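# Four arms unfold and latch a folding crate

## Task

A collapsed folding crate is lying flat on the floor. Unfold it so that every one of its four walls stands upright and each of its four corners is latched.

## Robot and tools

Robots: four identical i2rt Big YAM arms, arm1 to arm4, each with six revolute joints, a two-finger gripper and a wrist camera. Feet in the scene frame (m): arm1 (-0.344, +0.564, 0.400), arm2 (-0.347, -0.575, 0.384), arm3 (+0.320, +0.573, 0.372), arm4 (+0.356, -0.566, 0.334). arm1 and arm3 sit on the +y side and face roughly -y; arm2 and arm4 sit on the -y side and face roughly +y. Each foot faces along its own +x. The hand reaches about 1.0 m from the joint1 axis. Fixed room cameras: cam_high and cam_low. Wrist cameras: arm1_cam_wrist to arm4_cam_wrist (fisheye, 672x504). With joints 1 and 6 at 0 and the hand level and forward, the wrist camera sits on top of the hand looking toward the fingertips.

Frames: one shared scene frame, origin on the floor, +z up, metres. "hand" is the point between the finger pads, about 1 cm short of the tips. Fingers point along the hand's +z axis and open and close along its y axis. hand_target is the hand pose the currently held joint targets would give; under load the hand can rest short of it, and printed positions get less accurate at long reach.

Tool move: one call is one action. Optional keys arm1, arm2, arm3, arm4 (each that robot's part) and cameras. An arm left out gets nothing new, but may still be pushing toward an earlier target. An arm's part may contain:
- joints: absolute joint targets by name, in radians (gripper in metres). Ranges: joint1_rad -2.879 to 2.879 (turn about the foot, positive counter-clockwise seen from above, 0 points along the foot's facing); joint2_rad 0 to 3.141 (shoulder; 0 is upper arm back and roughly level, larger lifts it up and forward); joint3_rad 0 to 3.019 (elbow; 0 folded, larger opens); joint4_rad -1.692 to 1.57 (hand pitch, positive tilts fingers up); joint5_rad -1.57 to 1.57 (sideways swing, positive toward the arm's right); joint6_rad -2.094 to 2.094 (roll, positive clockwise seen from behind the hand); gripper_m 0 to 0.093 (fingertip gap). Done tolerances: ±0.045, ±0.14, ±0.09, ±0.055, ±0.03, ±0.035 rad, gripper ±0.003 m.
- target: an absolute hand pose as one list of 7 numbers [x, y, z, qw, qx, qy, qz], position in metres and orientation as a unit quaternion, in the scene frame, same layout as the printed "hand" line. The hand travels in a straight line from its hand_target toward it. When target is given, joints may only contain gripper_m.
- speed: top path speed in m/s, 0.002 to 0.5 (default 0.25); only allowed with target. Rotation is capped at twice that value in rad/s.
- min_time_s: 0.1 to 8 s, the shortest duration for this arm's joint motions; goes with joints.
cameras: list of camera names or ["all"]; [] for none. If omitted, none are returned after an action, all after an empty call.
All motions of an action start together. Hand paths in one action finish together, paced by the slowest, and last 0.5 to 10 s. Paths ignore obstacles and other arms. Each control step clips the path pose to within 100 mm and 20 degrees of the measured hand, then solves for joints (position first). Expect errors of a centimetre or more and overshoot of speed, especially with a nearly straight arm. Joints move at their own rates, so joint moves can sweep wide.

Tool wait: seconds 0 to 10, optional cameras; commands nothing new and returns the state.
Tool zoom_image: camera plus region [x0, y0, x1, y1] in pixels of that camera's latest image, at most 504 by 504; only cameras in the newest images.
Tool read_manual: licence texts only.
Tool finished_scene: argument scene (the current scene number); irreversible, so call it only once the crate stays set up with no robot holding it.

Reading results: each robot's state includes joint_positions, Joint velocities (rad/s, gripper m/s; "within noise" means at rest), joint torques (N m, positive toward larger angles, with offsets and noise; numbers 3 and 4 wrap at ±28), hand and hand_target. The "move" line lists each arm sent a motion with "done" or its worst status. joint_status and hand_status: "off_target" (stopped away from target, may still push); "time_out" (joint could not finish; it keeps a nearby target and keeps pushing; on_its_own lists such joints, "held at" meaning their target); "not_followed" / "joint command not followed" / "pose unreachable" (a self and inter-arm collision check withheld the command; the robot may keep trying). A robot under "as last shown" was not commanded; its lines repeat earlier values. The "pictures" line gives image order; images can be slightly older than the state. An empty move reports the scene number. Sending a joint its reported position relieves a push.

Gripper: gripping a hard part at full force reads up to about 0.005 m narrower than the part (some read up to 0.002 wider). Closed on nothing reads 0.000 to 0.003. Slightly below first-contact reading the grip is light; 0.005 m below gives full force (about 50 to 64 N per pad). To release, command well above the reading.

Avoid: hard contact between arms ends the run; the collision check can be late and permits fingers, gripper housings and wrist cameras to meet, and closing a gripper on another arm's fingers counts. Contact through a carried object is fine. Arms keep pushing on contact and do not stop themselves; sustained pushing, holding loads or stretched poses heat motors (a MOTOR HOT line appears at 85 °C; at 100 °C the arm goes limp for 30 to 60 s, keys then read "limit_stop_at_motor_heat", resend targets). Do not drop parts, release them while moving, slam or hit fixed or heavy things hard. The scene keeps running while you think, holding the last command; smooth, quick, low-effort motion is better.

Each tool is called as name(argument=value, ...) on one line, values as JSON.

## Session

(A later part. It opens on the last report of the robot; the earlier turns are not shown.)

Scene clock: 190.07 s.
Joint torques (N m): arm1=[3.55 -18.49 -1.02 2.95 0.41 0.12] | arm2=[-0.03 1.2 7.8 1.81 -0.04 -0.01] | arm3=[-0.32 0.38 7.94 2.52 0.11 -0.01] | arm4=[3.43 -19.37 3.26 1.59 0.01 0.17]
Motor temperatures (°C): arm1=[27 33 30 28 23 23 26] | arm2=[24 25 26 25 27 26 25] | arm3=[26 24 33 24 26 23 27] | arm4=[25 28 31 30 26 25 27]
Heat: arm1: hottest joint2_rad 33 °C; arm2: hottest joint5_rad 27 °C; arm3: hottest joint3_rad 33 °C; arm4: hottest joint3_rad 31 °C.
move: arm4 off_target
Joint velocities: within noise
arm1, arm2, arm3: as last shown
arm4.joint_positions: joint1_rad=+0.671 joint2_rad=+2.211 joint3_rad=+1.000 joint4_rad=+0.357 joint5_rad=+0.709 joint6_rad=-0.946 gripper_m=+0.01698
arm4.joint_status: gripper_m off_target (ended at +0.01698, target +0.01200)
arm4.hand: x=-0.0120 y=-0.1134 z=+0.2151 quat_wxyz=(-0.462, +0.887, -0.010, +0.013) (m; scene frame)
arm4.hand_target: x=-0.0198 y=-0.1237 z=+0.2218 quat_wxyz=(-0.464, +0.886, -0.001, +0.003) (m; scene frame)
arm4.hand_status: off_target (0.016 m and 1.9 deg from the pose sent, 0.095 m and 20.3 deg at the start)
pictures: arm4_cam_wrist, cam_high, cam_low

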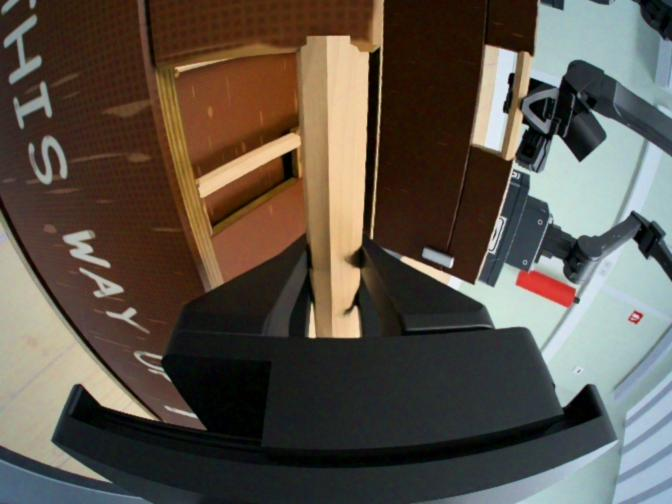

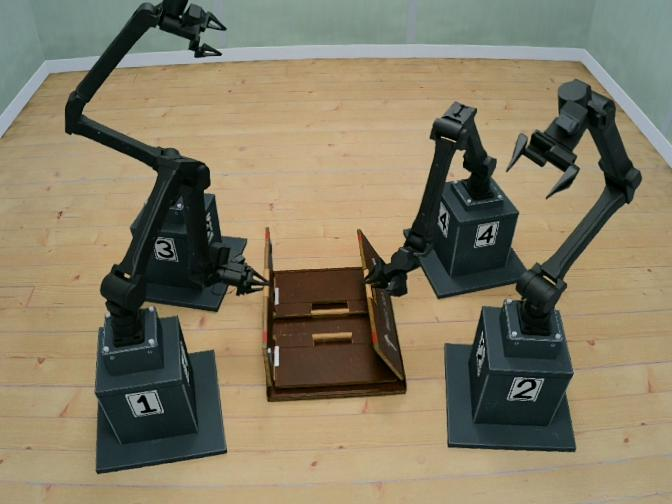

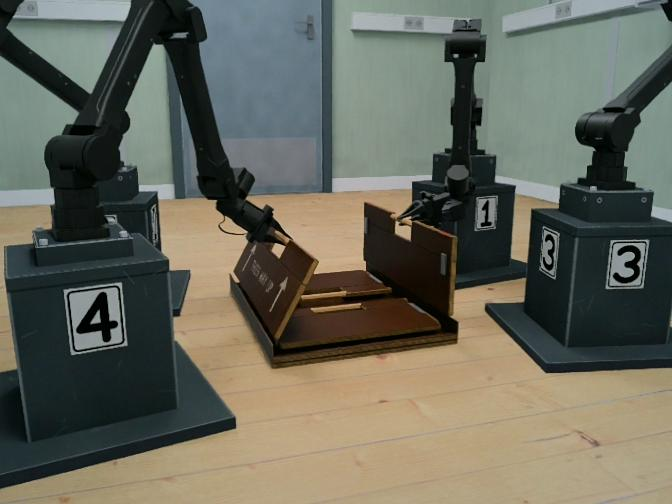

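move(arm4={"target": [-0.021, -0.182, 0.245, -0.5373, 0.8434, 0.0, 0.0], "speed": 0.15, "joints": {"gripper_m": 0.012}}, arm2={"joints": {"joint1_rad": -0.307, "joint2_rad": 2.344, "joint3_rad": 1.662, "joint4_rad": -0.888, "joint5_rad": 0.0, "joint6_rad": -0.445, "gripper_m": 0.05}, "min_time_s": 2.5})

move(arm4={"target": [-0.021, -0.226, 0.250, -0.5878, 0.809, 0.0, 0.0], "speed": 0.12, "joints": {"gripper_m": 0.012}}, cameras=["arm4_cam_wrist", "arm2_cam_wrist", "cam_low", "cam_high"])

zoom_image(camera="arm2_cam_wrist", region=[150, 0, 580, 320])

zoom_image(camera="cam_low", region=[220, 180, 480, 380])

zoom_image(camera="cam_high", region=[220, 200, 440, 420])

Scene clock: 199.93 s.
Joint torques (N m): arm1=[3.55 -18.43 -1.24 2.81 0.39 0.14] | arm2=[0.26 -25.23 7.71 0.58 0.02 -0.13] | arm3=[-0.38 0.15 7.82 2.29 0.11 0] | arm4=[3.6 -17.61 2.82 2.03 0.02 0.08]
Motor temperatures (°C): arm1=[27 33 30 28 23 23 26] | arm2=[24 25 27 25 27 26 25] | arm3=[26 24 33 24 26 23 27] | arm4=[25 28 30 30 26 25 27]
Heat: arm1: hottest joint2_rad 33 °C; arm2: hottest joint3_rad 27 °C; arm3: hottest joint3_rad 33 °C; arm4: hottest joint3_rad 30 °C.
move: arm2 done; arm4 off_target
Joint velocities: within noise
arm1, arm3: as last shown
arm2.joint_positions: joint1_rad=-0.301 joint2_rad=+2.377 joint3_rad=+1.628 joint4_rad=-0.898 joint5_rad=-0.002 joint6_rad=-0.427 gripper_m=+0.05013
arm2.joint_status: all done
arm2.hand: x=-0.0911 y=-0.0286 z=+0.2210 quat_wxyz=(+0.036, +0.703, -0.710, +0.012) (m; scene frame)
arm2.hand_target: x=-0.0821 y=-0.0046 z=+0.2431 quat_wxyz=(+0.004, +0.708, -0.706, +0.001) (m; scene frame)
arm2.hand_status: not commanded
arm4.joint_positions: joint1_rad=+0.798 joint2_rad=+2.190 joint3_rad=+0.860 joint4_rad=+0.572 joint5_rad=+0.899 joint6_rad=-0.949 gripper_m=+0.01649
arm4.joint_status: gripper_m off_target (ended at +0.01649, target +0.01200)
arm4.hand: x=-0.0106 y=-0.1721 z=+0.2378 quat_wxyz=(-0.535, +0.845, -0.011, +0.015) (m; scene frame)
arm4.hand_target: x=-0.0208 y=-0.1812 z=+0.2452 quat_wxyz=(-0.538, +0.843, +0.000, +0.002) (m; scene frame)
arm4.hand_status: off_target (0.016 m and 2.2 deg from the pose sent, 0.075 m and 10.1 deg at the start)
pictures: none

Scene clock: 201.23 s.
Joint torques (N m): arm1=[3.66 -18.55 -1.03 3.04 0.37 0.11] | arm2=[0.26 -25.23 7.68 0.57 0.02 -0.14] | arm3=[-0.26 0.32 7.91 2.41 0.12 0.03] | arm4=[6.01 -16.5 1.26 2.97 1.16 0.14]
Motor temperatures (°C): arm1=[27 33 30 28 23 23 26] | arm2=[24 25 27 25 27 26 25] | arm3=[26 24 33 24 26 23 27] | arm4=[25 28 30 30 26 25 27]
Heat: arm1: hottest joint2_rad 33 °C; arm2: hottest joint3_rad 27 °C; arm3: hottest joint3_rad 33 °C; arm4: hottest joint3_rad 30 °C.
move: arm4 off_target
Joint velocities: within noise
arm1.joint_positions: joint1_rad=+0.830 joint2_rad=+2.453 joint3_rad=+0.770 joint4_rad=+1.071 joint5_rad=+0.975 joint6_rad=-1.054 gripper_m=+0.01701
arm1.joint_status: not commanded
arm1.hand: x=-0.0346 y=+0.2006 z=+0.2405 quat_wxyz=(+0.019, -0.014, -0.811, +0.584) (m; scene frame)
arm1.hand_target: x=-0.0204 y=+0.2155 z=+0.2467 quat_wxyz=(+0.000, +0.000, -0.809, +0.588) (m; scene frame)
arm1.hand_status: not commanded
arm2.joint_positions: joint1_rad=-0.302 joint2_rad=+2.377 joint3_rad=+1.628 joint4_rad=-0.898 joint5_rad=-0.002 joint6_rad=-0.427 gripper_m=+0.05013
arm2.joint_status: not commanded
arm2.hand: x=-0.0903 y=-0.0290 z=+0.2210 quat_wxyz=(+0.036, +0.703, -0.711, +0.012) (m; scene frame)
arm2.hand_target: x=-0.0812 y=-0.0050 z=+0.2431 quat_wxyz=(+0.004, +0.707, -0.707, +0.001) (m; scene frame)
arm2.hand_status: not commanded
arm3.joint_positions: joint1_rad=+0.368 joint2_rad=+0.623 joint3_rad=+1.401 joint4_rad=-1.238 joint5_rad=-0.070 joint6_rad=+0.635 gripper_m=+0.09396
arm3.joint_status: not commanded
arm3.hand: x=+0.3681 y=+0.3300 z=+0.9365 quat_wxyz=(-0.499, -0.717, -0.455, +0.173) (m; scene frame)
arm3.hand_target: x=+0.3677 y=+0.3328 z=+0.9460 quat_wxyz=(-0.508, -0.712, -0.452, +0.176) (m; scene frame)
arm3.hand_status: not commanded
arm4.joint_positions: joint1_rad=+0.872 joint2_rad=+2.223 joint3_rad=+0.806 joint4_rad=+0.736 joint5_rad=+1.007 joint6_rad=-0.979 gripper_m=+0.01625
arm4.joint_status: gripper_m off_target (ended at +0.01625, target +0.01200)
arm4.hand: x=-0.0102 y=-0.2030 z=+0.2419 quat_wxyz=(-0.576, +0.817, -0.011, +0.012) (m; scene frame)
arm4.hand_target: x=-0.0216 y=-0.2247 z=+0.2491 quat_wxyz=(-0.586, +0.810, +0.001, -0.001) (m; scene frame)
arm4.hand_status: off_target (0.027 m and 2.5 deg from the pose sent, 0.056 m and 7.6 deg at the start)
pictures: arm2_cam_wrist, arm4_cam_wrist, cam_high, cam_low

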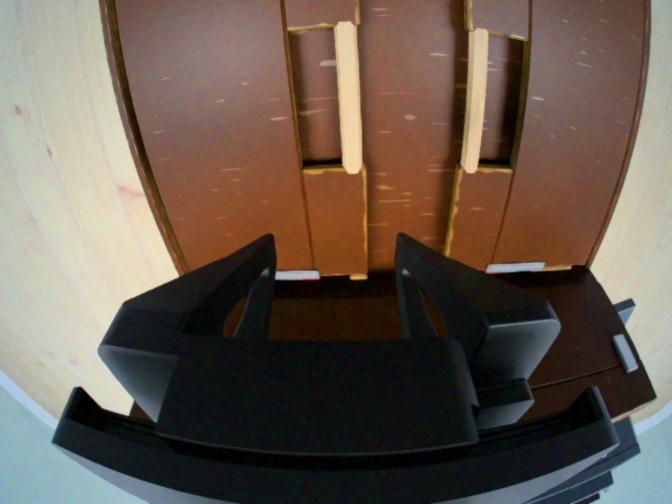

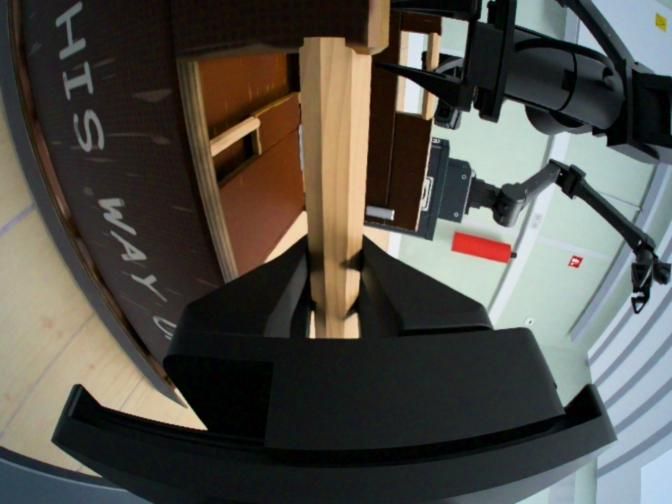

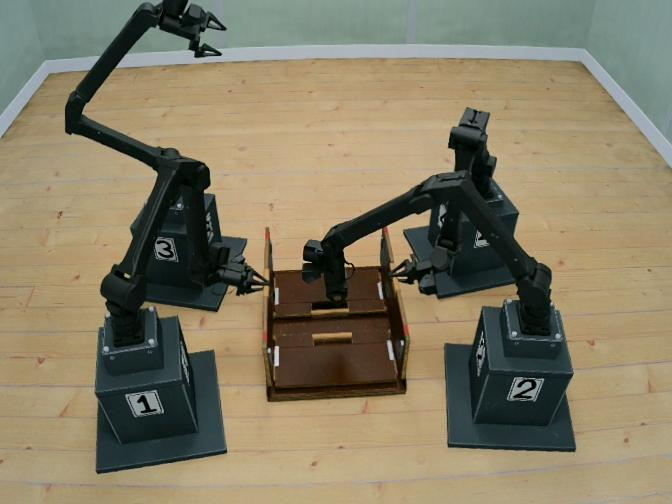

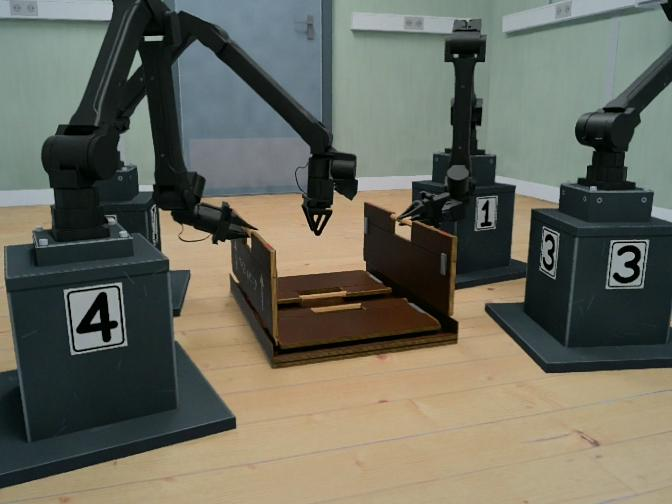

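Scaled by 1.172 from the camera's 672x504 image, which has a finer 960x720 frame.

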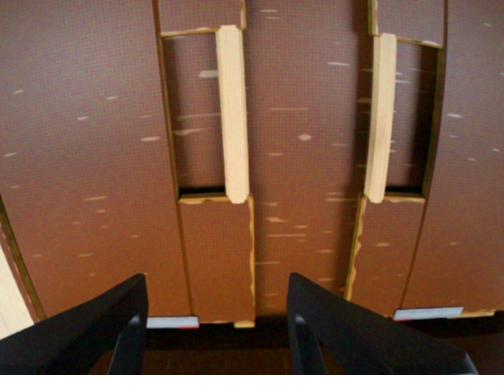

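Scaled by 1.938 from the camera's 672x504 image, which has a finer 960x720 frame.

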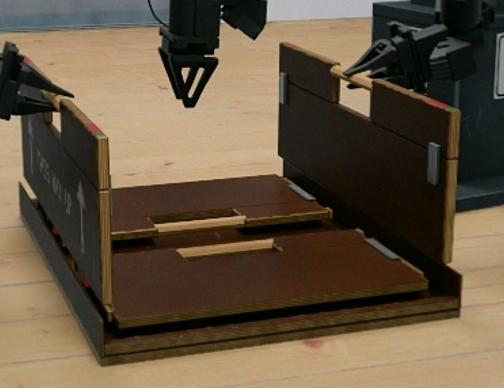

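Scaled by 2.291 from the camera's 672x504 image, which has a finer 960x720 frame.

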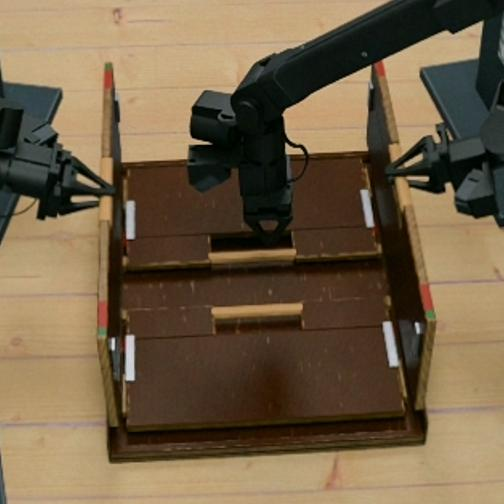

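move(arm4={"target": [-0.021, -0.217, 0.249, -0.5878, 0.809, 0.0, 0.0], "speed": 0.1, "joints": {"gripper_m": 0.012}}, arm2={"target": [-0.0755, -0.002, 0.115, 0.0, 0.7071, -0.7071, 0.0], "speed": 0.15, "joints": {"gripper_m": 0.05}}, cameras=["arm2_cam_wrist", "cam_low"])

zoom_image(camera="cam_low", region=[220, 180, 480, 380])

Scene clock: 212.10 s.
Joint torques (N m): arm1=[3.14 -18.61 -1.09 3.02 0.46 0.15] | arm2=[-0.32 -23.94 7.01 0.66 0.04 -0.13] | arm3=[-0.97 -0.09 7.79 2.54 0.14 0.01] | arm4=[4.6 -16.15 2.02 2.93 0.85 0.04]
Motor temperatures (°C): arm1=[27 33 29 28 23 23 26] | arm2=[24 26 27 25 27 26 25] | arm3=[26 24 33 24 26 23 27] | arm4=[25 28 30 30 27 25 27]
Heat: arm1: hottest joint2_rad 33 °C; arm2: hottest joint3_rad 27 °C; arm3: hottest joint3_rad 33 °C; arm4: hottest joint3_rad 30 °C.
move: arm2 off_target; arm4 off_target
Joint velocities: within noise
arm1, arm3: as last shown
arm2.joint_positions: joint1_rad=-0.302 joint2_rad=+2.598 joint3_rad=+1.716 joint4_rad=-0.729 joint5_rad=-0.002 joint6_rad=-0.432 gripper_m=+0.05013
arm2.joint_status: all done
arm2.hand: x=-0.0857 y=-0.0194 z=+0.1102 quat_wxyz=(+0.019, +0.705, -0.709, +0.006) (m; scene frame)
arm2.hand_target: x=-0.0761 y=-0.0031 z=+0.1159 quat_wxyz=(+0.000, +0.707, -0.707, +0.000) (m; scene frame)
arm2.hand_status: off_target (0.021 m and 2.3 deg from the pose sent, 0.110 m and 4.4 deg at the start)
arm4.joint_positions: joint1_rad=+0.872 joint2_rad=+2.228 joint3_rad=+0.806 joint4_rad=+0.752 joint5_rad=+1.007 joint6_rad=-0.990 gripper_m=+0.01625
arm4.joint_status: gripper_m off_target (ended at +0.01625, target +0.01200)
arm4.hand: x=-0.0107 y=-0.2028 z=+0.2418 quat_wxyz=(-0.578, +0.816, -0.009, +0.012) (m; scene frame)
arm4.hand_target: x=-0.0209 y=-0.2165 z=+0.2485 quat_wxyz=(-0.587, +0.809, +0.000, +0.000) (m; scene frame)
arm4.hand_status: off_target (0.019 m and 2.2 deg from the pose sent, 0.019 m and 2.5 deg at the start)
pictures: arm2_cam_wrist, cam_low

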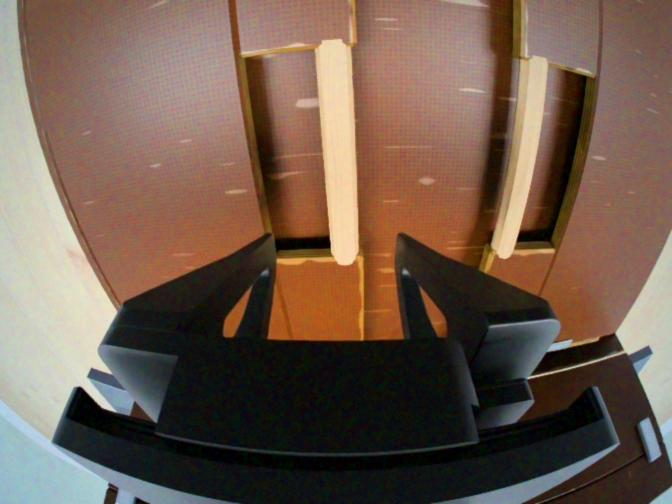

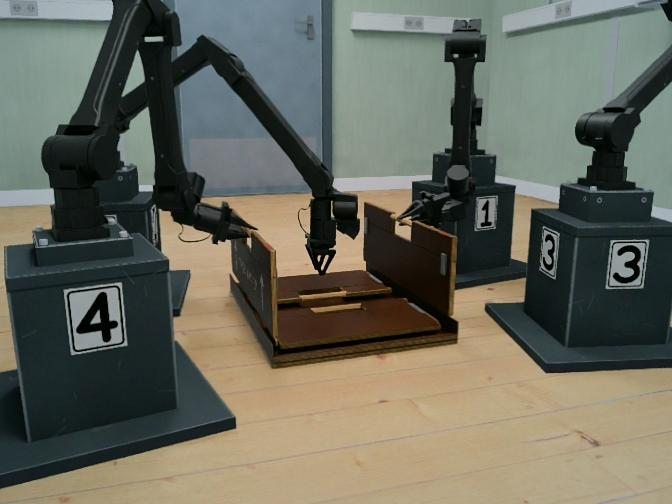

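Scaled by 1.938 from the camera's 672x504 image, which has a finer 960x720 frame.

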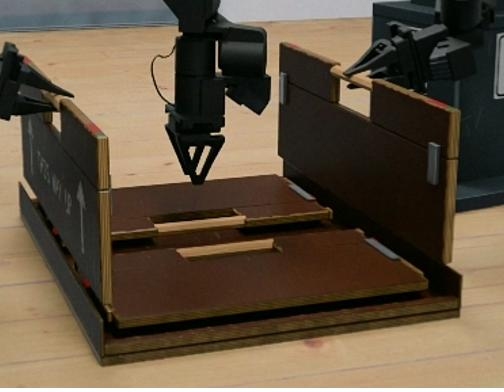

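move(arm2={"target": [-0.0725, -0.006, 0.042, 0.0, 0.7071, -0.7071, 0.0], "speed": 0.12, "joints": {"gripper_m": 0.05}}, cameras=["arm2_cam_wrist", "cam_low"])

zoom_image(camera="cam_low", region=[220, 180, 480, 380])

zoom_image(camera="arm2_cam_wrist", region=[210, 100, 500, 350])

Scene clock: 215.97 s.
Joint torques (N m): arm1=[3.84 -18.26 -1.09 3.11 0.39 0.14] | arm2=[-0.85 -24.41 6.52 0.69 0.05 -0.13] | arm3=[-0.67 0.5 7.84 2.32 0.14 -0.01] | arm4=[4.66 -16.15 2.02 2.93 0.85 0.03]
Motor temperatures (°C): arm1=[27 33 29 28 23 23 26] | arm2=[24 26 27 25 27 26 25] | arm3=[26 24 33 24 26 23 27] | arm4=[25 28 29 30 27 25 27]
Heat: arm1: hottest joint2_rad 33 °C; arm2: hottest joint3_rad 27 °C; arm3: hottest joint3_rad 33 °C; arm4: hottest joint4_rad 30 °C.
move: arm2 off_target
Joint velocities: within noise
arm1, arm3, arm4: as last shown
arm2.joint_positions: joint1_rad=-0.302 joint2_rad=+2.757 joint3_rad=+1.811 joint4_rad=-0.665 joint5_rad=-0.002 joint6_rad=-0.440 gripper_m=+0.05013
arm2.joint_status: all done
arm2.hand: x=-0.0866 y=-0.0213 z=+0.0364 quat_wxyz=(+0.019, +0.707, -0.707, +0.006) (m; scene frame)
arm2.hand_target: x=-0.0734 y=-0.0063 z=+0.0425 quat_wxyz=(+0.000, +0.708, -0.707, +0.000) (m; scene frame)
arm2.hand_status: off_target (0.022 m and 2.3 deg from the pose sent, 0.071 m and 2.3 deg at the start)
pictures: arm2_cam_wrist, cam_low

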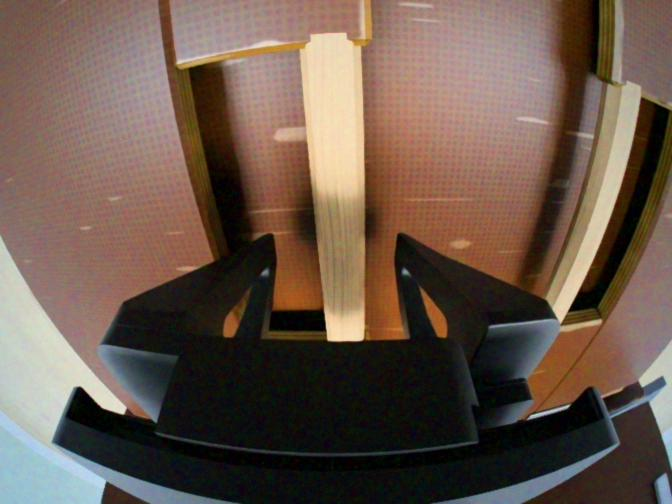

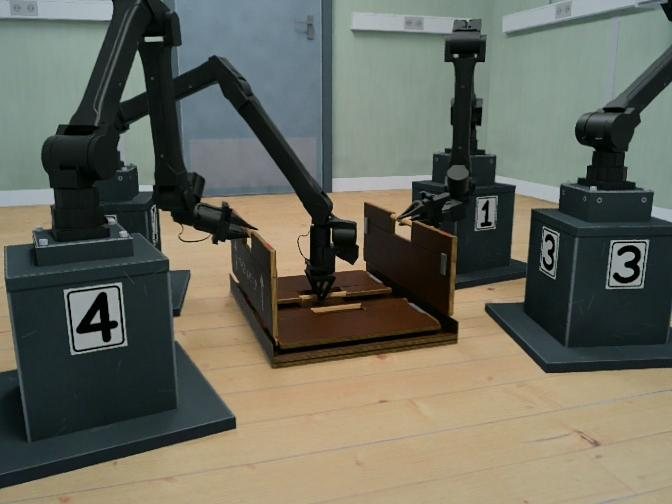

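Scaled by 1.938 from the camera's 672x504 image, which has a finer 960x720 frame.

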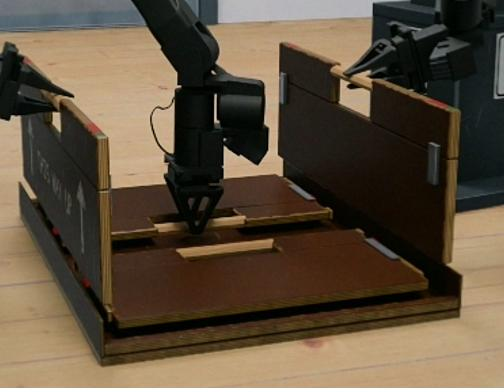

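Scaled by 1.738 from the camera's 672x504 image, which has a finer 960x720 frame.

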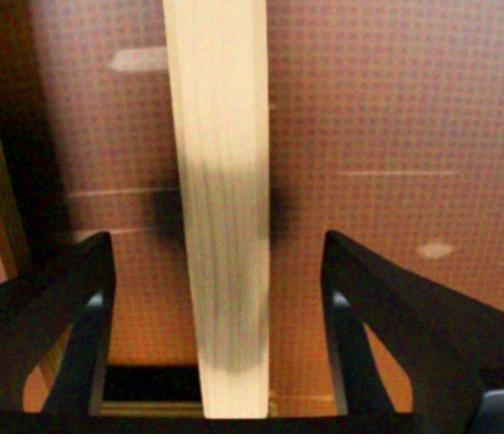

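move(arm2={"joints": {"gripper_m": 0.012}}, cameras=["arm2_cam_wrist"])

move(arm2={"target": [-0.0825, -0.006, 0.098, -0.0923, 0.7010, -0.7010, 0.0923], "speed": 0.12, "joints": {"gripper_m": 0.012}}, cameras=["arm2_cam_wrist", "cam_low"])

zoom_image(camera="cam_low", region=[220, 180, 480, 380])

Scene clock: 227.80 s.
Joint torques (N m): arm1=[3.55 -18.32 -1.18 2.95 0.44 0.12] | arm2=[-0.85 -24.41 6.48 0.57 -0.11 0.01] | arm3=[-0.62 0.09 7.86 2.25 0.07 0.02] | arm4=[4.66 -16.15 2.02 2.93 0.84 0.03]
Motor temperatures (°C): arm1=[27 33 29 28 23 23 26] | arm2=[24 28 27 25 27 26 25] | arm3=[26 24 33 24 26 23 27] | arm4=[25 28 29 30 28 25 28]
Heat: arm1: hottest joint2_rad 33 °C; arm2: hottest joint2_rad 28 °C; arm3: hottest joint3_rad 33 °C; arm4: hottest joint4_rad 30 °C.
move: arm2 off_target
Joint velocities: within noise
arm1, arm3, arm4: as last shown
arm2.joint_positions: joint1_rad=-0.305 joint2_rad=+2.757 joint3_rad=+1.811 joint4_rad=-0.662 joint5_rad=+0.002 joint6_rad=-0.461 gripper_m=+0.01706
arm2.joint_status: gripper_m off_target (ended at +0.01708, target +0.01200)
arm2.hand: x=-0.0838 y=-0.0217 z=+0.0364 quat_wxyz=(+0.017, +0.714, -0.700, +0.007) (m; scene frame)
arm2.hand_target: x=-0.0717 y=-0.0075 z=+0.0424 quat_wxyz=(+0.000, +0.710, -0.704, +0.000) (m; scene frame)
arm2.hand_status: not commanded
pictures: arm2_cam_wrist

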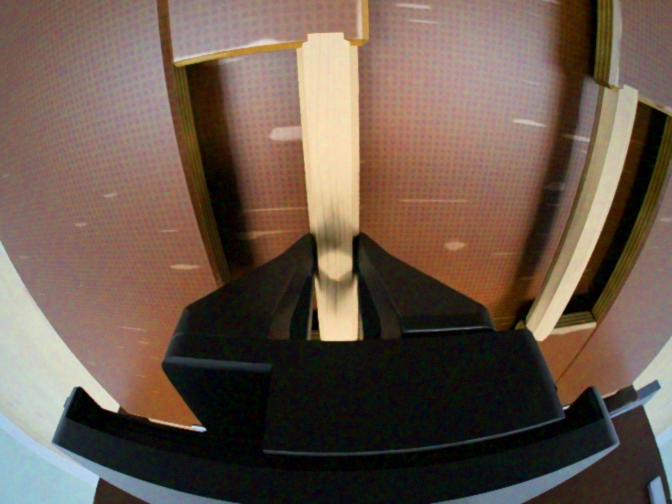

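Scene clock: 229.57 s.
Joint torques (N m): arm1=[3.37 -18.84 -1.01 2.99 0.43 0.13] | arm2=[0.67 -27.05 4.1 0.69 0.98 0.28] | arm3=[-0.79 -0.09 7.82 2.39 0.1 0.02] | arm4=[4.66 -16.15 2.02 2.93 0.84 0.04]
Motor temperatures (°C): arm1=[27 33 29 28 23 23 26] | arm2=[24 28 27 25 27 26 25] | arm3=[26 24 33 24 26 23 27] | arm4=[25 28 29 30 28 25 28]
Heat: arm1: hottest joint2_rad 33 °C; arm2: hottest joint2_rad 28 °C; arm3: hottest joint3_rad 33 °C; arm4: hottest joint4_rad 30 °C.
move: arm2 off_target
Joint velocities: within noise
arm1, arm3, arm4: as last shown
arm2.joint_positions: joint1_rad=-0.240 joint2_rad=+2.642 joint3_rad=+1.656 joint4_rad=-0.533 joint5_rad=+0.215 joint6_rad=-0.401 gripper_m=+0.01706
arm2.joint_status: gripper_m off_target (ended at +0.01706, target +0.01200)
arm2.hand: x=-0.0875 y=-0.0212 z=+0.0746 quat_wxyz=(-0.066, +0.710, -0.696, +0.089) (m; scene frame)
arm2.hand_target: x=-0.0829 y=-0.0047 z=+0.0978 quat_wxyz=(-0.091, +0.701, -0.702, +0.089) (m; scene frame)
arm2.hand_status: off_target (0.028 m and 3.3 deg from the pose sent, 0.064 m and 15.9 deg at the start)
pictures: arm2_cam_wrist, cam_low

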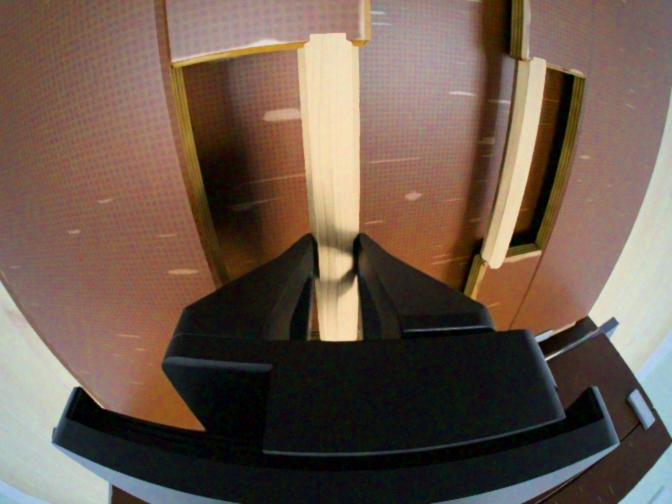

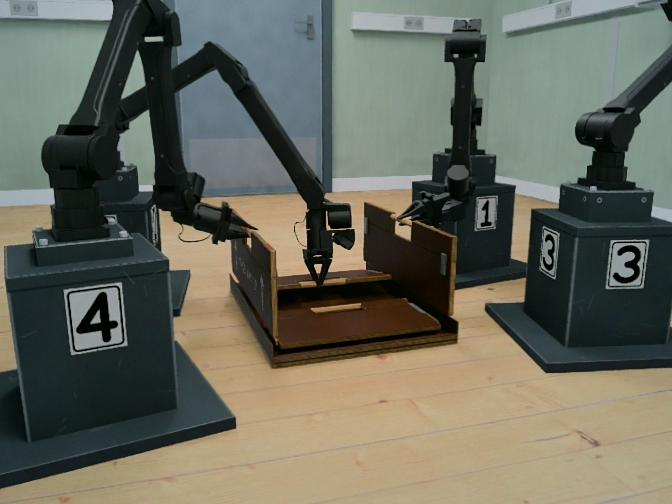

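Scaled by 1.938 from the camera's 672x504 image, which has a finer 960x720 frame.

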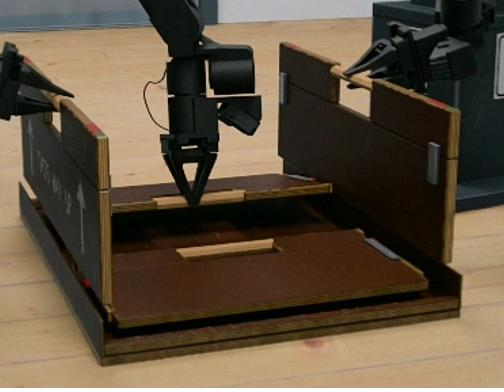

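move(arm2={"target": [-0.118, -0.006, 0.166, -0.2126, 0.6744, -0.6744, 0.2126], "speed": 0.15, "joints": {"gripper_m": 0.012}})

move(arm2={"target": [-0.184, -0.006, 0.221, -0.3265, 0.6272, -0.6272, 0.3265], "speed": 0.15, "joints": {"gripper_m": 0.012}}, cameras=["arm2_cam_wrist", "cam_low", "cam_high"])

zoom_image(camera="cam_low", region=[220, 180, 480, 380])

zoom_image(camera="cam_high", region=[220, 200, 440, 420])

Scene clock: 233.50 s.
Joint torques (N m): arm1=[3.6 -18.78 -1.16 2.86 0.46 0.17] | arm2=[0.85 -25.47 4.12 0.91 1.25 0.24] | arm3=[-0.44 -0.03 7.9 2.36 0.12 -0.01] | arm4=[4.72 -16.15 2.02 2.92 0.84 0.03]
Motor temperatures (°C): arm1=[27 33 29 28 23 23 26] | arm2=[24 29 27 25 27 26 25] | arm3=[26 24 33 24 26 23 27] | arm4=[25 28 29 30 28 25 28]
Heat: arm1: hottest joint2_rad 33 °C; arm2: hottest joint2_rad 29 °C; arm3: hottest joint3_rad 33 °C; arm4: hottest joint4_rad 30 °C.
move: arm2 off_target
Joint velocities: within noise
arm1, arm3, arm4: as last shown
arm2.joint_positions: joint1_rad=-0.103 joint2_rad=+2.502 joint3_rad=+1.490 joint4_rad=-0.452 joint5_rad=+0.573 joint6_rad=-0.289 gripper_m=+0.01706
arm2.joint_status: gripper_m off_target (ended at +0.01705, target +0.01200)
arm2.hand: x=-0.1140 y=-0.0222 z=+0.1434 quat_wxyz=(-0.185, +0.684, -0.671, +0.219) (m; scene frame)
arm2.hand_target: x=-0.1137 y=-0.0076 z=+0.1645 quat_wxyz=(-0.211, +0.673, -0.676, +0.215) (m; scene frame)
arm2.hand_status: off_target (0.028 m and 3.4 deg from the pose sent, 0.098 m and 22.5 deg at the start)
pictures: none

Scene clock: 235.37 s.
Joint torques (N m): arm1=[3.84 -18.37 -1.2 2.92 0.42 0.12] | arm2=[2.26 -24.06 5.23 0.01 0.61 0.27] | arm3=[-0.56 0.38 7.79 2.28 0.11 -0.01] | arm4=[4.72 -16.15 2.02 2.95 0.84 0.03]
Motor temperatures (°C): arm1=[27 33 29 28 23 23 26] | arm2=[24 29 27 25 27 26 25] | arm3=[26 24 33 24 26 23 27] | arm4=[25 28 28 30 28 25 28]
Heat: arm1: hottest joint2_rad 33 °C; arm2: hottest joint2_rad 29 °C; arm3: hottest joint3_rad 33 °C; arm4: hottest joint4_rad 30 °C.
move: arm2 off_target
Joint velocities: within noise
arm1, arm3, arm4: as last shown
arm2.joint_positions: joint1_rad=+0.075 joint2_rad=+2.453 joint3_rad=+1.436 joint4_rad=-0.538 joint5_rad=+0.961 joint6_rad=-0.079 gripper_m=+0.01706
arm2.joint_status: gripper_m off_target (ended at +0.01705, target +0.01200)
arm2.hand: x=-0.1693 y=-0.0237 z=+0.2045 quat_wxyz=(-0.309, +0.630, -0.624, +0.344) (m; scene frame)
arm2.hand_target: x=-0.1829 y=-0.0059 z=+0.2212 quat_wxyz=(-0.326, +0.627, -0.626, +0.329) (m; scene frame)
arm2.hand_status: off_target (0.028 m and 2.9 deg from the pose sent, 0.106 m and 21.9 deg at the start)
pictures: arm2_cam_wrist, cam_high, cam_low

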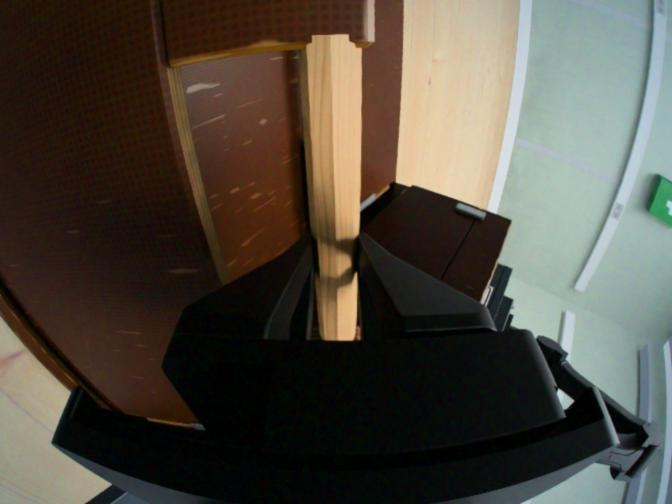

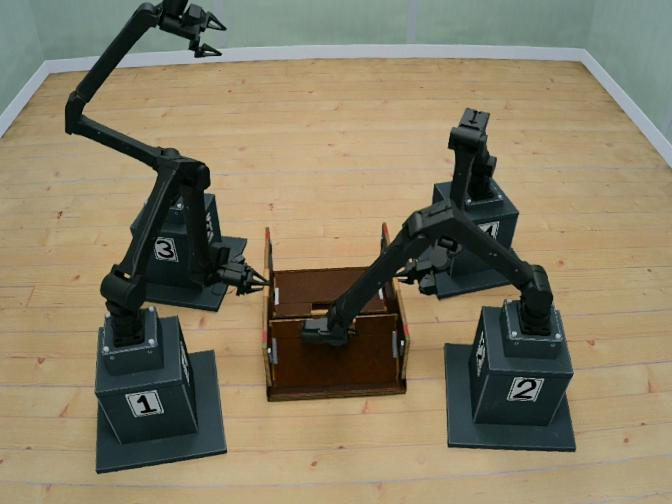

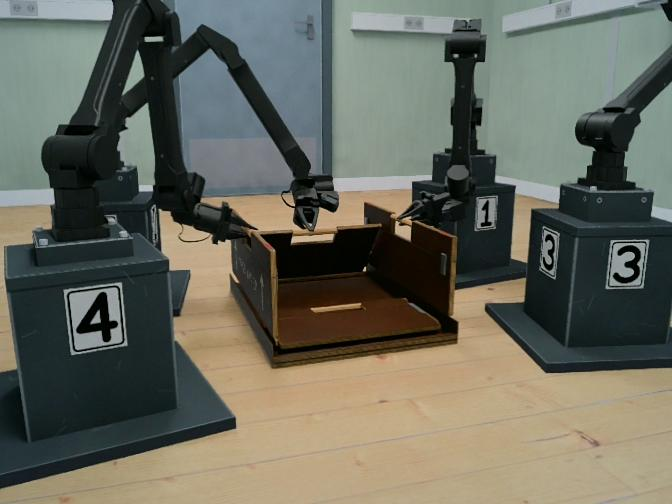

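Scaled by 1.938 from the camera's 672x504 image, which has a finer 960x720 frame.

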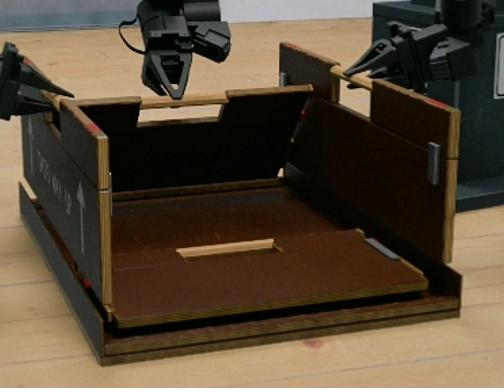

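Scaled by 2.291 from the camera's 672x504 image, which has a finer 960x720 frame.

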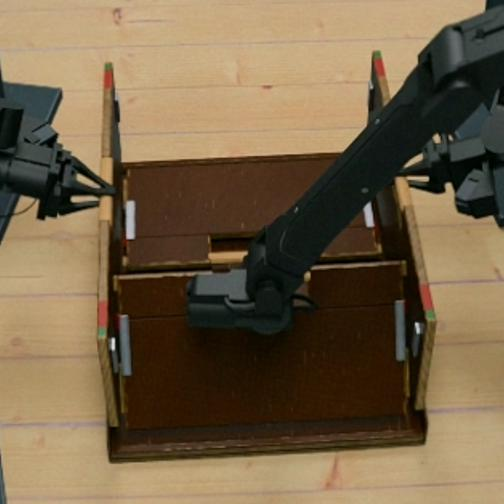

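move(arm2={"target": [-0.252, -0.006, 0.255, -0.3799, 0.5964, -0.5964, 0.3799], "speed": 0.12, "joints": {"gripper_m": 0.012}}, cameras=["arm2_cam_wrist", "cam_low", "cam_high"])

zoom_image(camera="cam_low", region=[220, 180, 480, 380])

zoom_image(camera="cam_high", region=[220, 200, 440, 420])

Scene clock: 240.37 s.
Joint torques (N m): arm1=[3.55 -18.08 -1.01 3.14 0.41 0.14] | arm2=[1.61 -22.95 6.69 -0.38 0.59 0.26] | arm3=[-0.56 0.26 7.76 2.45 0.11 -0.03] | arm4=[4.66 -16.15 2 2.93 0.85 0.03]
Motor temperatures (°C): arm1=[27 33 29 28 23 23 26] | arm2=[24 29 27 25 27 26 25] | arm3=[26 24 33 24 26 23 27] | arm4=[25 28 28 30 28 25 28]
Heat: arm1: hottest joint2_rad 33 °C; arm2: hottest joint2_rad 29 °C; arm3: hottest joint3_rad 33 °C; arm4: hottest joint4_rad 30 °C.
move: arm2 off_target
Joint velocities: within noise
arm1, arm3, arm4: as last shown
arm2.joint_positions: joint1_rad=+0.227 joint2_rad=+2.464 joint3_rad=+1.499 joint4_rad=-0.869 joint5_rad=+1.124 joint6_rad=+0.243 gripper_m=+0.01705
arm2.joint_status: gripper_m off_target (ended at +0.01705, target +0.01200)
arm2.hand: x=-0.2385 y=-0.0248 z=+0.2413 quat_wxyz=(-0.366, +0.599, -0.591, +0.397) (m; scene frame)
arm2.hand_target: x=-0.2512 y=-0.0044 z=+0.2554 quat_wxyz=(-0.383, +0.594, -0.598, +0.378) (m; scene frame)
arm2.hand_status: off_target (0.027 m and 2.6 deg from the pose sent, 0.099 m and 10.4 deg at the start)
pictures: arm2_cam_wrist, cam_high, cam_low

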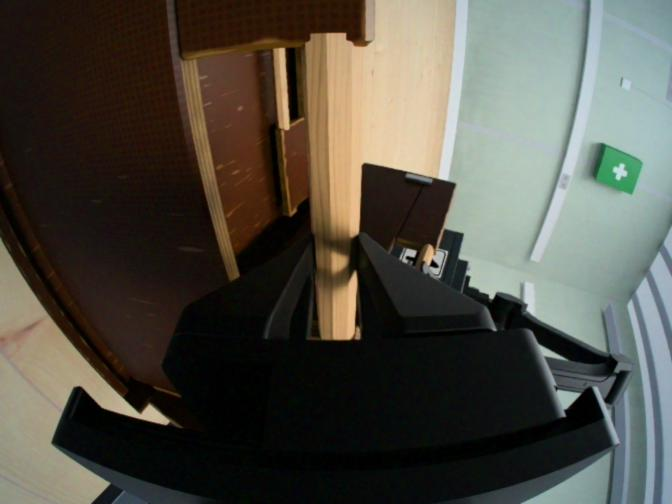

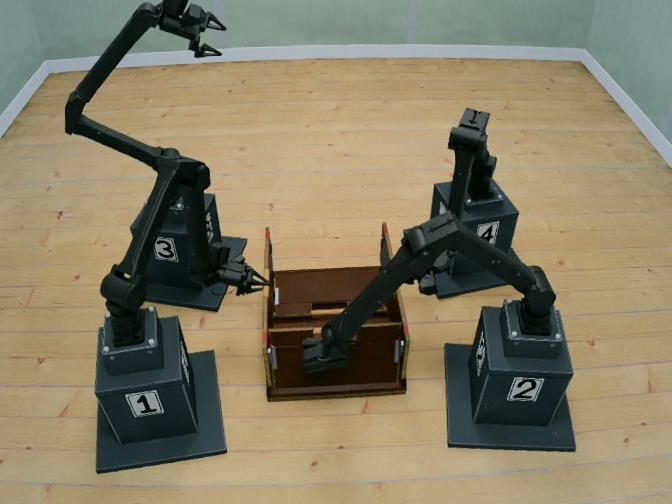

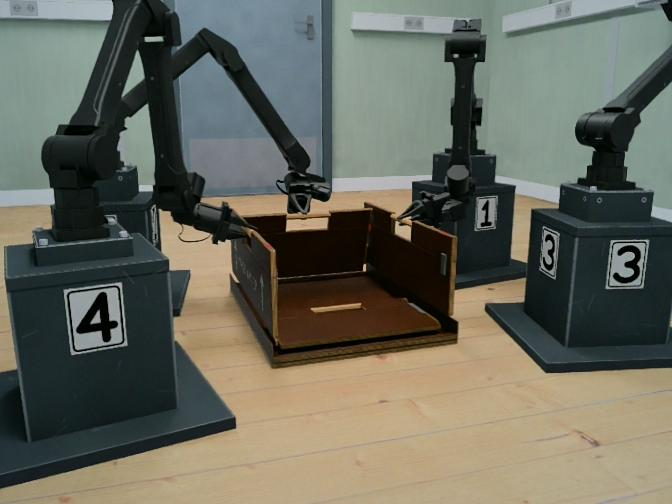

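Scaled by 1.938 from the camera's 672x504 image, which has a finer 960x720 frame.

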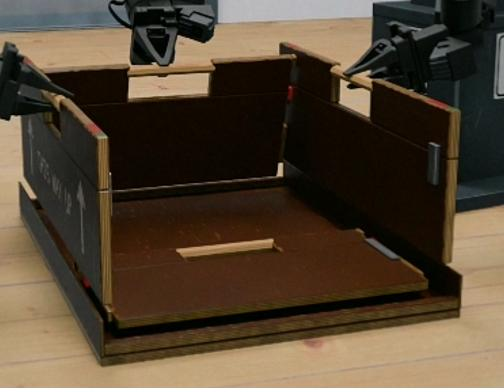

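Scaled by 2.291 from the camera's 672x504 image, which has a finer 960x720 frame.

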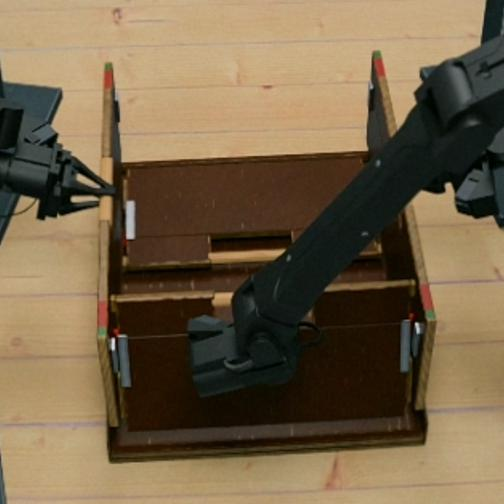

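move(arm2={"target": [-0.302, -0.006, 0.264, -0.4156, 0.5720, -0.5720, 0.4156], "speed": 0.08, "joints": {"gripper_m": 0.012}}, cameras=["arm2_cam_wrist", "cam_low", "cam_high"])

zoom_image(camera="cam_low", region=[220, 180, 480, 380])

zoom_image(camera="cam_high", region=[220, 200, 440, 420])

Scene clock: 243.90 s.
Joint torques (N m): arm1=[3.6 -19.14 -1.05 2.96 0.42 0.12] | arm2=[4.25 -24.18 6.3 -1.42 0.35 0.3] | arm3=[-0.38 -0.03 7.82 2.36 0.1 0.03] | arm4=[4.66 -16.15 2 2.93 0.85 0.03]
Motor temperatures (°C): arm1=[27 33 29 28 23 23 26] | arm2=[24 29 27 25 27 26 25] | arm3=[26 24 33 24 26 23 27] | arm4=[25 28 28 30 28 25 28]
Heat: arm1: hottest joint2_rad 33 °C; arm2: hottest joint2_rad 29 °C; arm3: hottest joint3_rad 33 °C; arm4: hottest joint4_rad 30 °C.
move: arm2 off_target
Joint velocities: within noise
arm1.joint_positions: joint1_rad=+0.830 joint2_rad=+2.453 joint3_rad=+0.770 joint4_rad=+1.071 joint5_rad=+0.975 joint6_rad=-1.054 gripper_m=+0.01701
arm1.joint_status: not commanded
arm1.hand: x=-0.0346 y=+0.2006 z=+0.2405 quat_wxyz=(+0.019, -0.014, -0.811, +0.584) (m; scene frame)
arm1.hand_target: x=-0.0204 y=+0.2155 z=+0.2467 quat_wxyz=(+0.000, +0.000, -0.809, +0.588) (m; scene frame)
arm1.hand_status: not commanded
arm2.joint_positions: joint1_rad=+0.296 joint2_rad=+2.562 joint3_rad=+1.644 joint4_rad=-1.249 joint5_rad=+1.199 joint6_rad=+0.584 gripper_m=+0.01697
arm2.joint_status: gripper_m off_target (ended at +0.01698, target +0.01200)
arm2.hand: x=-0.2703 y=-0.0255 z=+0.2483 quat_wxyz=(-0.396, +0.567, -0.573, +0.439) (m; scene frame)
arm2.hand_target: x=-0.3005 y=-0.0074 z=+0.2639 quat_wxyz=(-0.415, +0.572, -0.572, +0.417) (m; scene frame)
arm2.hand_status: off_target (0.040 m and 3.5 deg from the pose sent, 0.070 m and 7.2 deg at the start)
arm3.joint_positions: joint1_rad=+0.368 joint2_rad=+0.623 joint3_rad=+1.401 joint4_rad=-1.238 joint5_rad=-0.070 joint6_rad=+0.635 gripper_m=+0.09396
arm3.joint_status: not commanded
arm3.hand: x=+0.3681 y=+0.3300 z=+0.9365 quat_wxyz=(-0.499, -0.717, -0.455, +0.173) (m; scene frame)
arm3.hand_target: x=+0.3677 y=+0.3328 z=+0.9460 quat_wxyz=(-0.508, -0.712, -0.452, +0.176) (m; scene frame)
arm3.hand_status: not commanded
arm4: as last shown
pictures: arm2_cam_wrist, cam_high, cam_low

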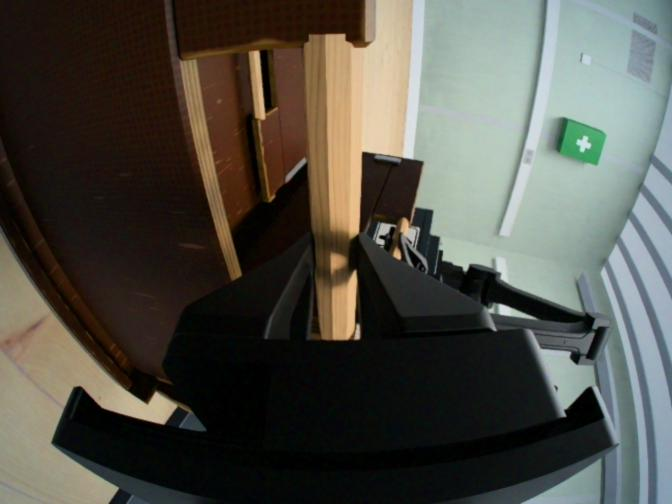

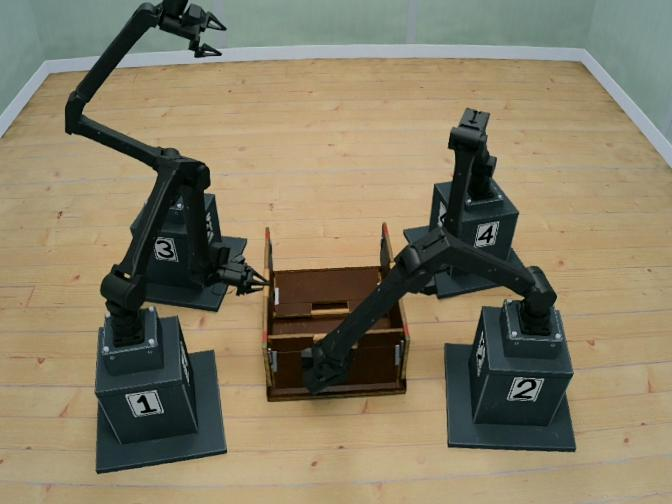

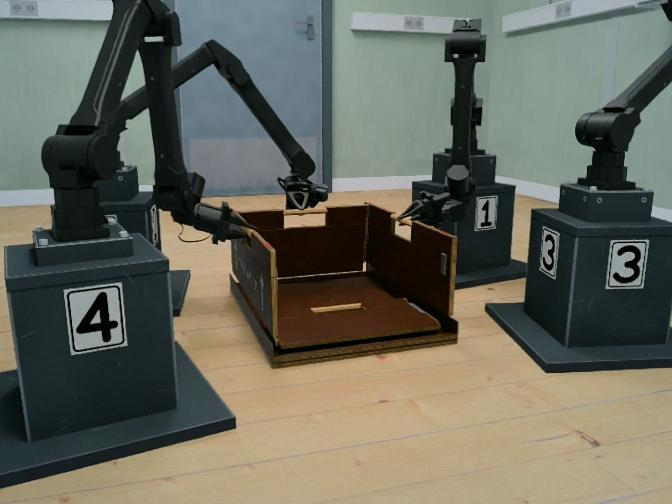

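Scaled by 1.938 from the camera's 672x504 image, which has a finer 960x720 frame.

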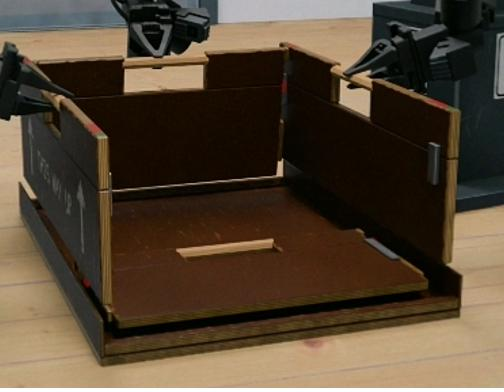

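Scaled by 2.291 from the camera's 672x504 image, which has a finer 960x720 frame.

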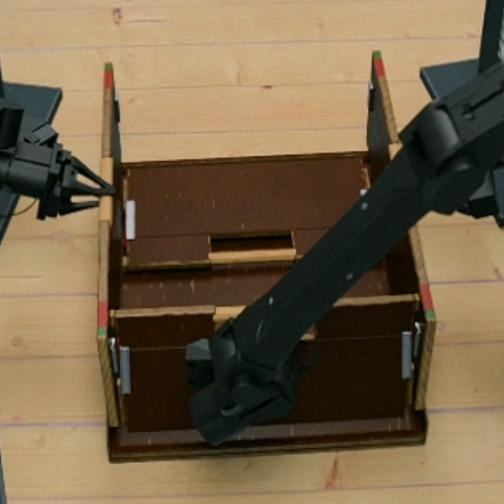

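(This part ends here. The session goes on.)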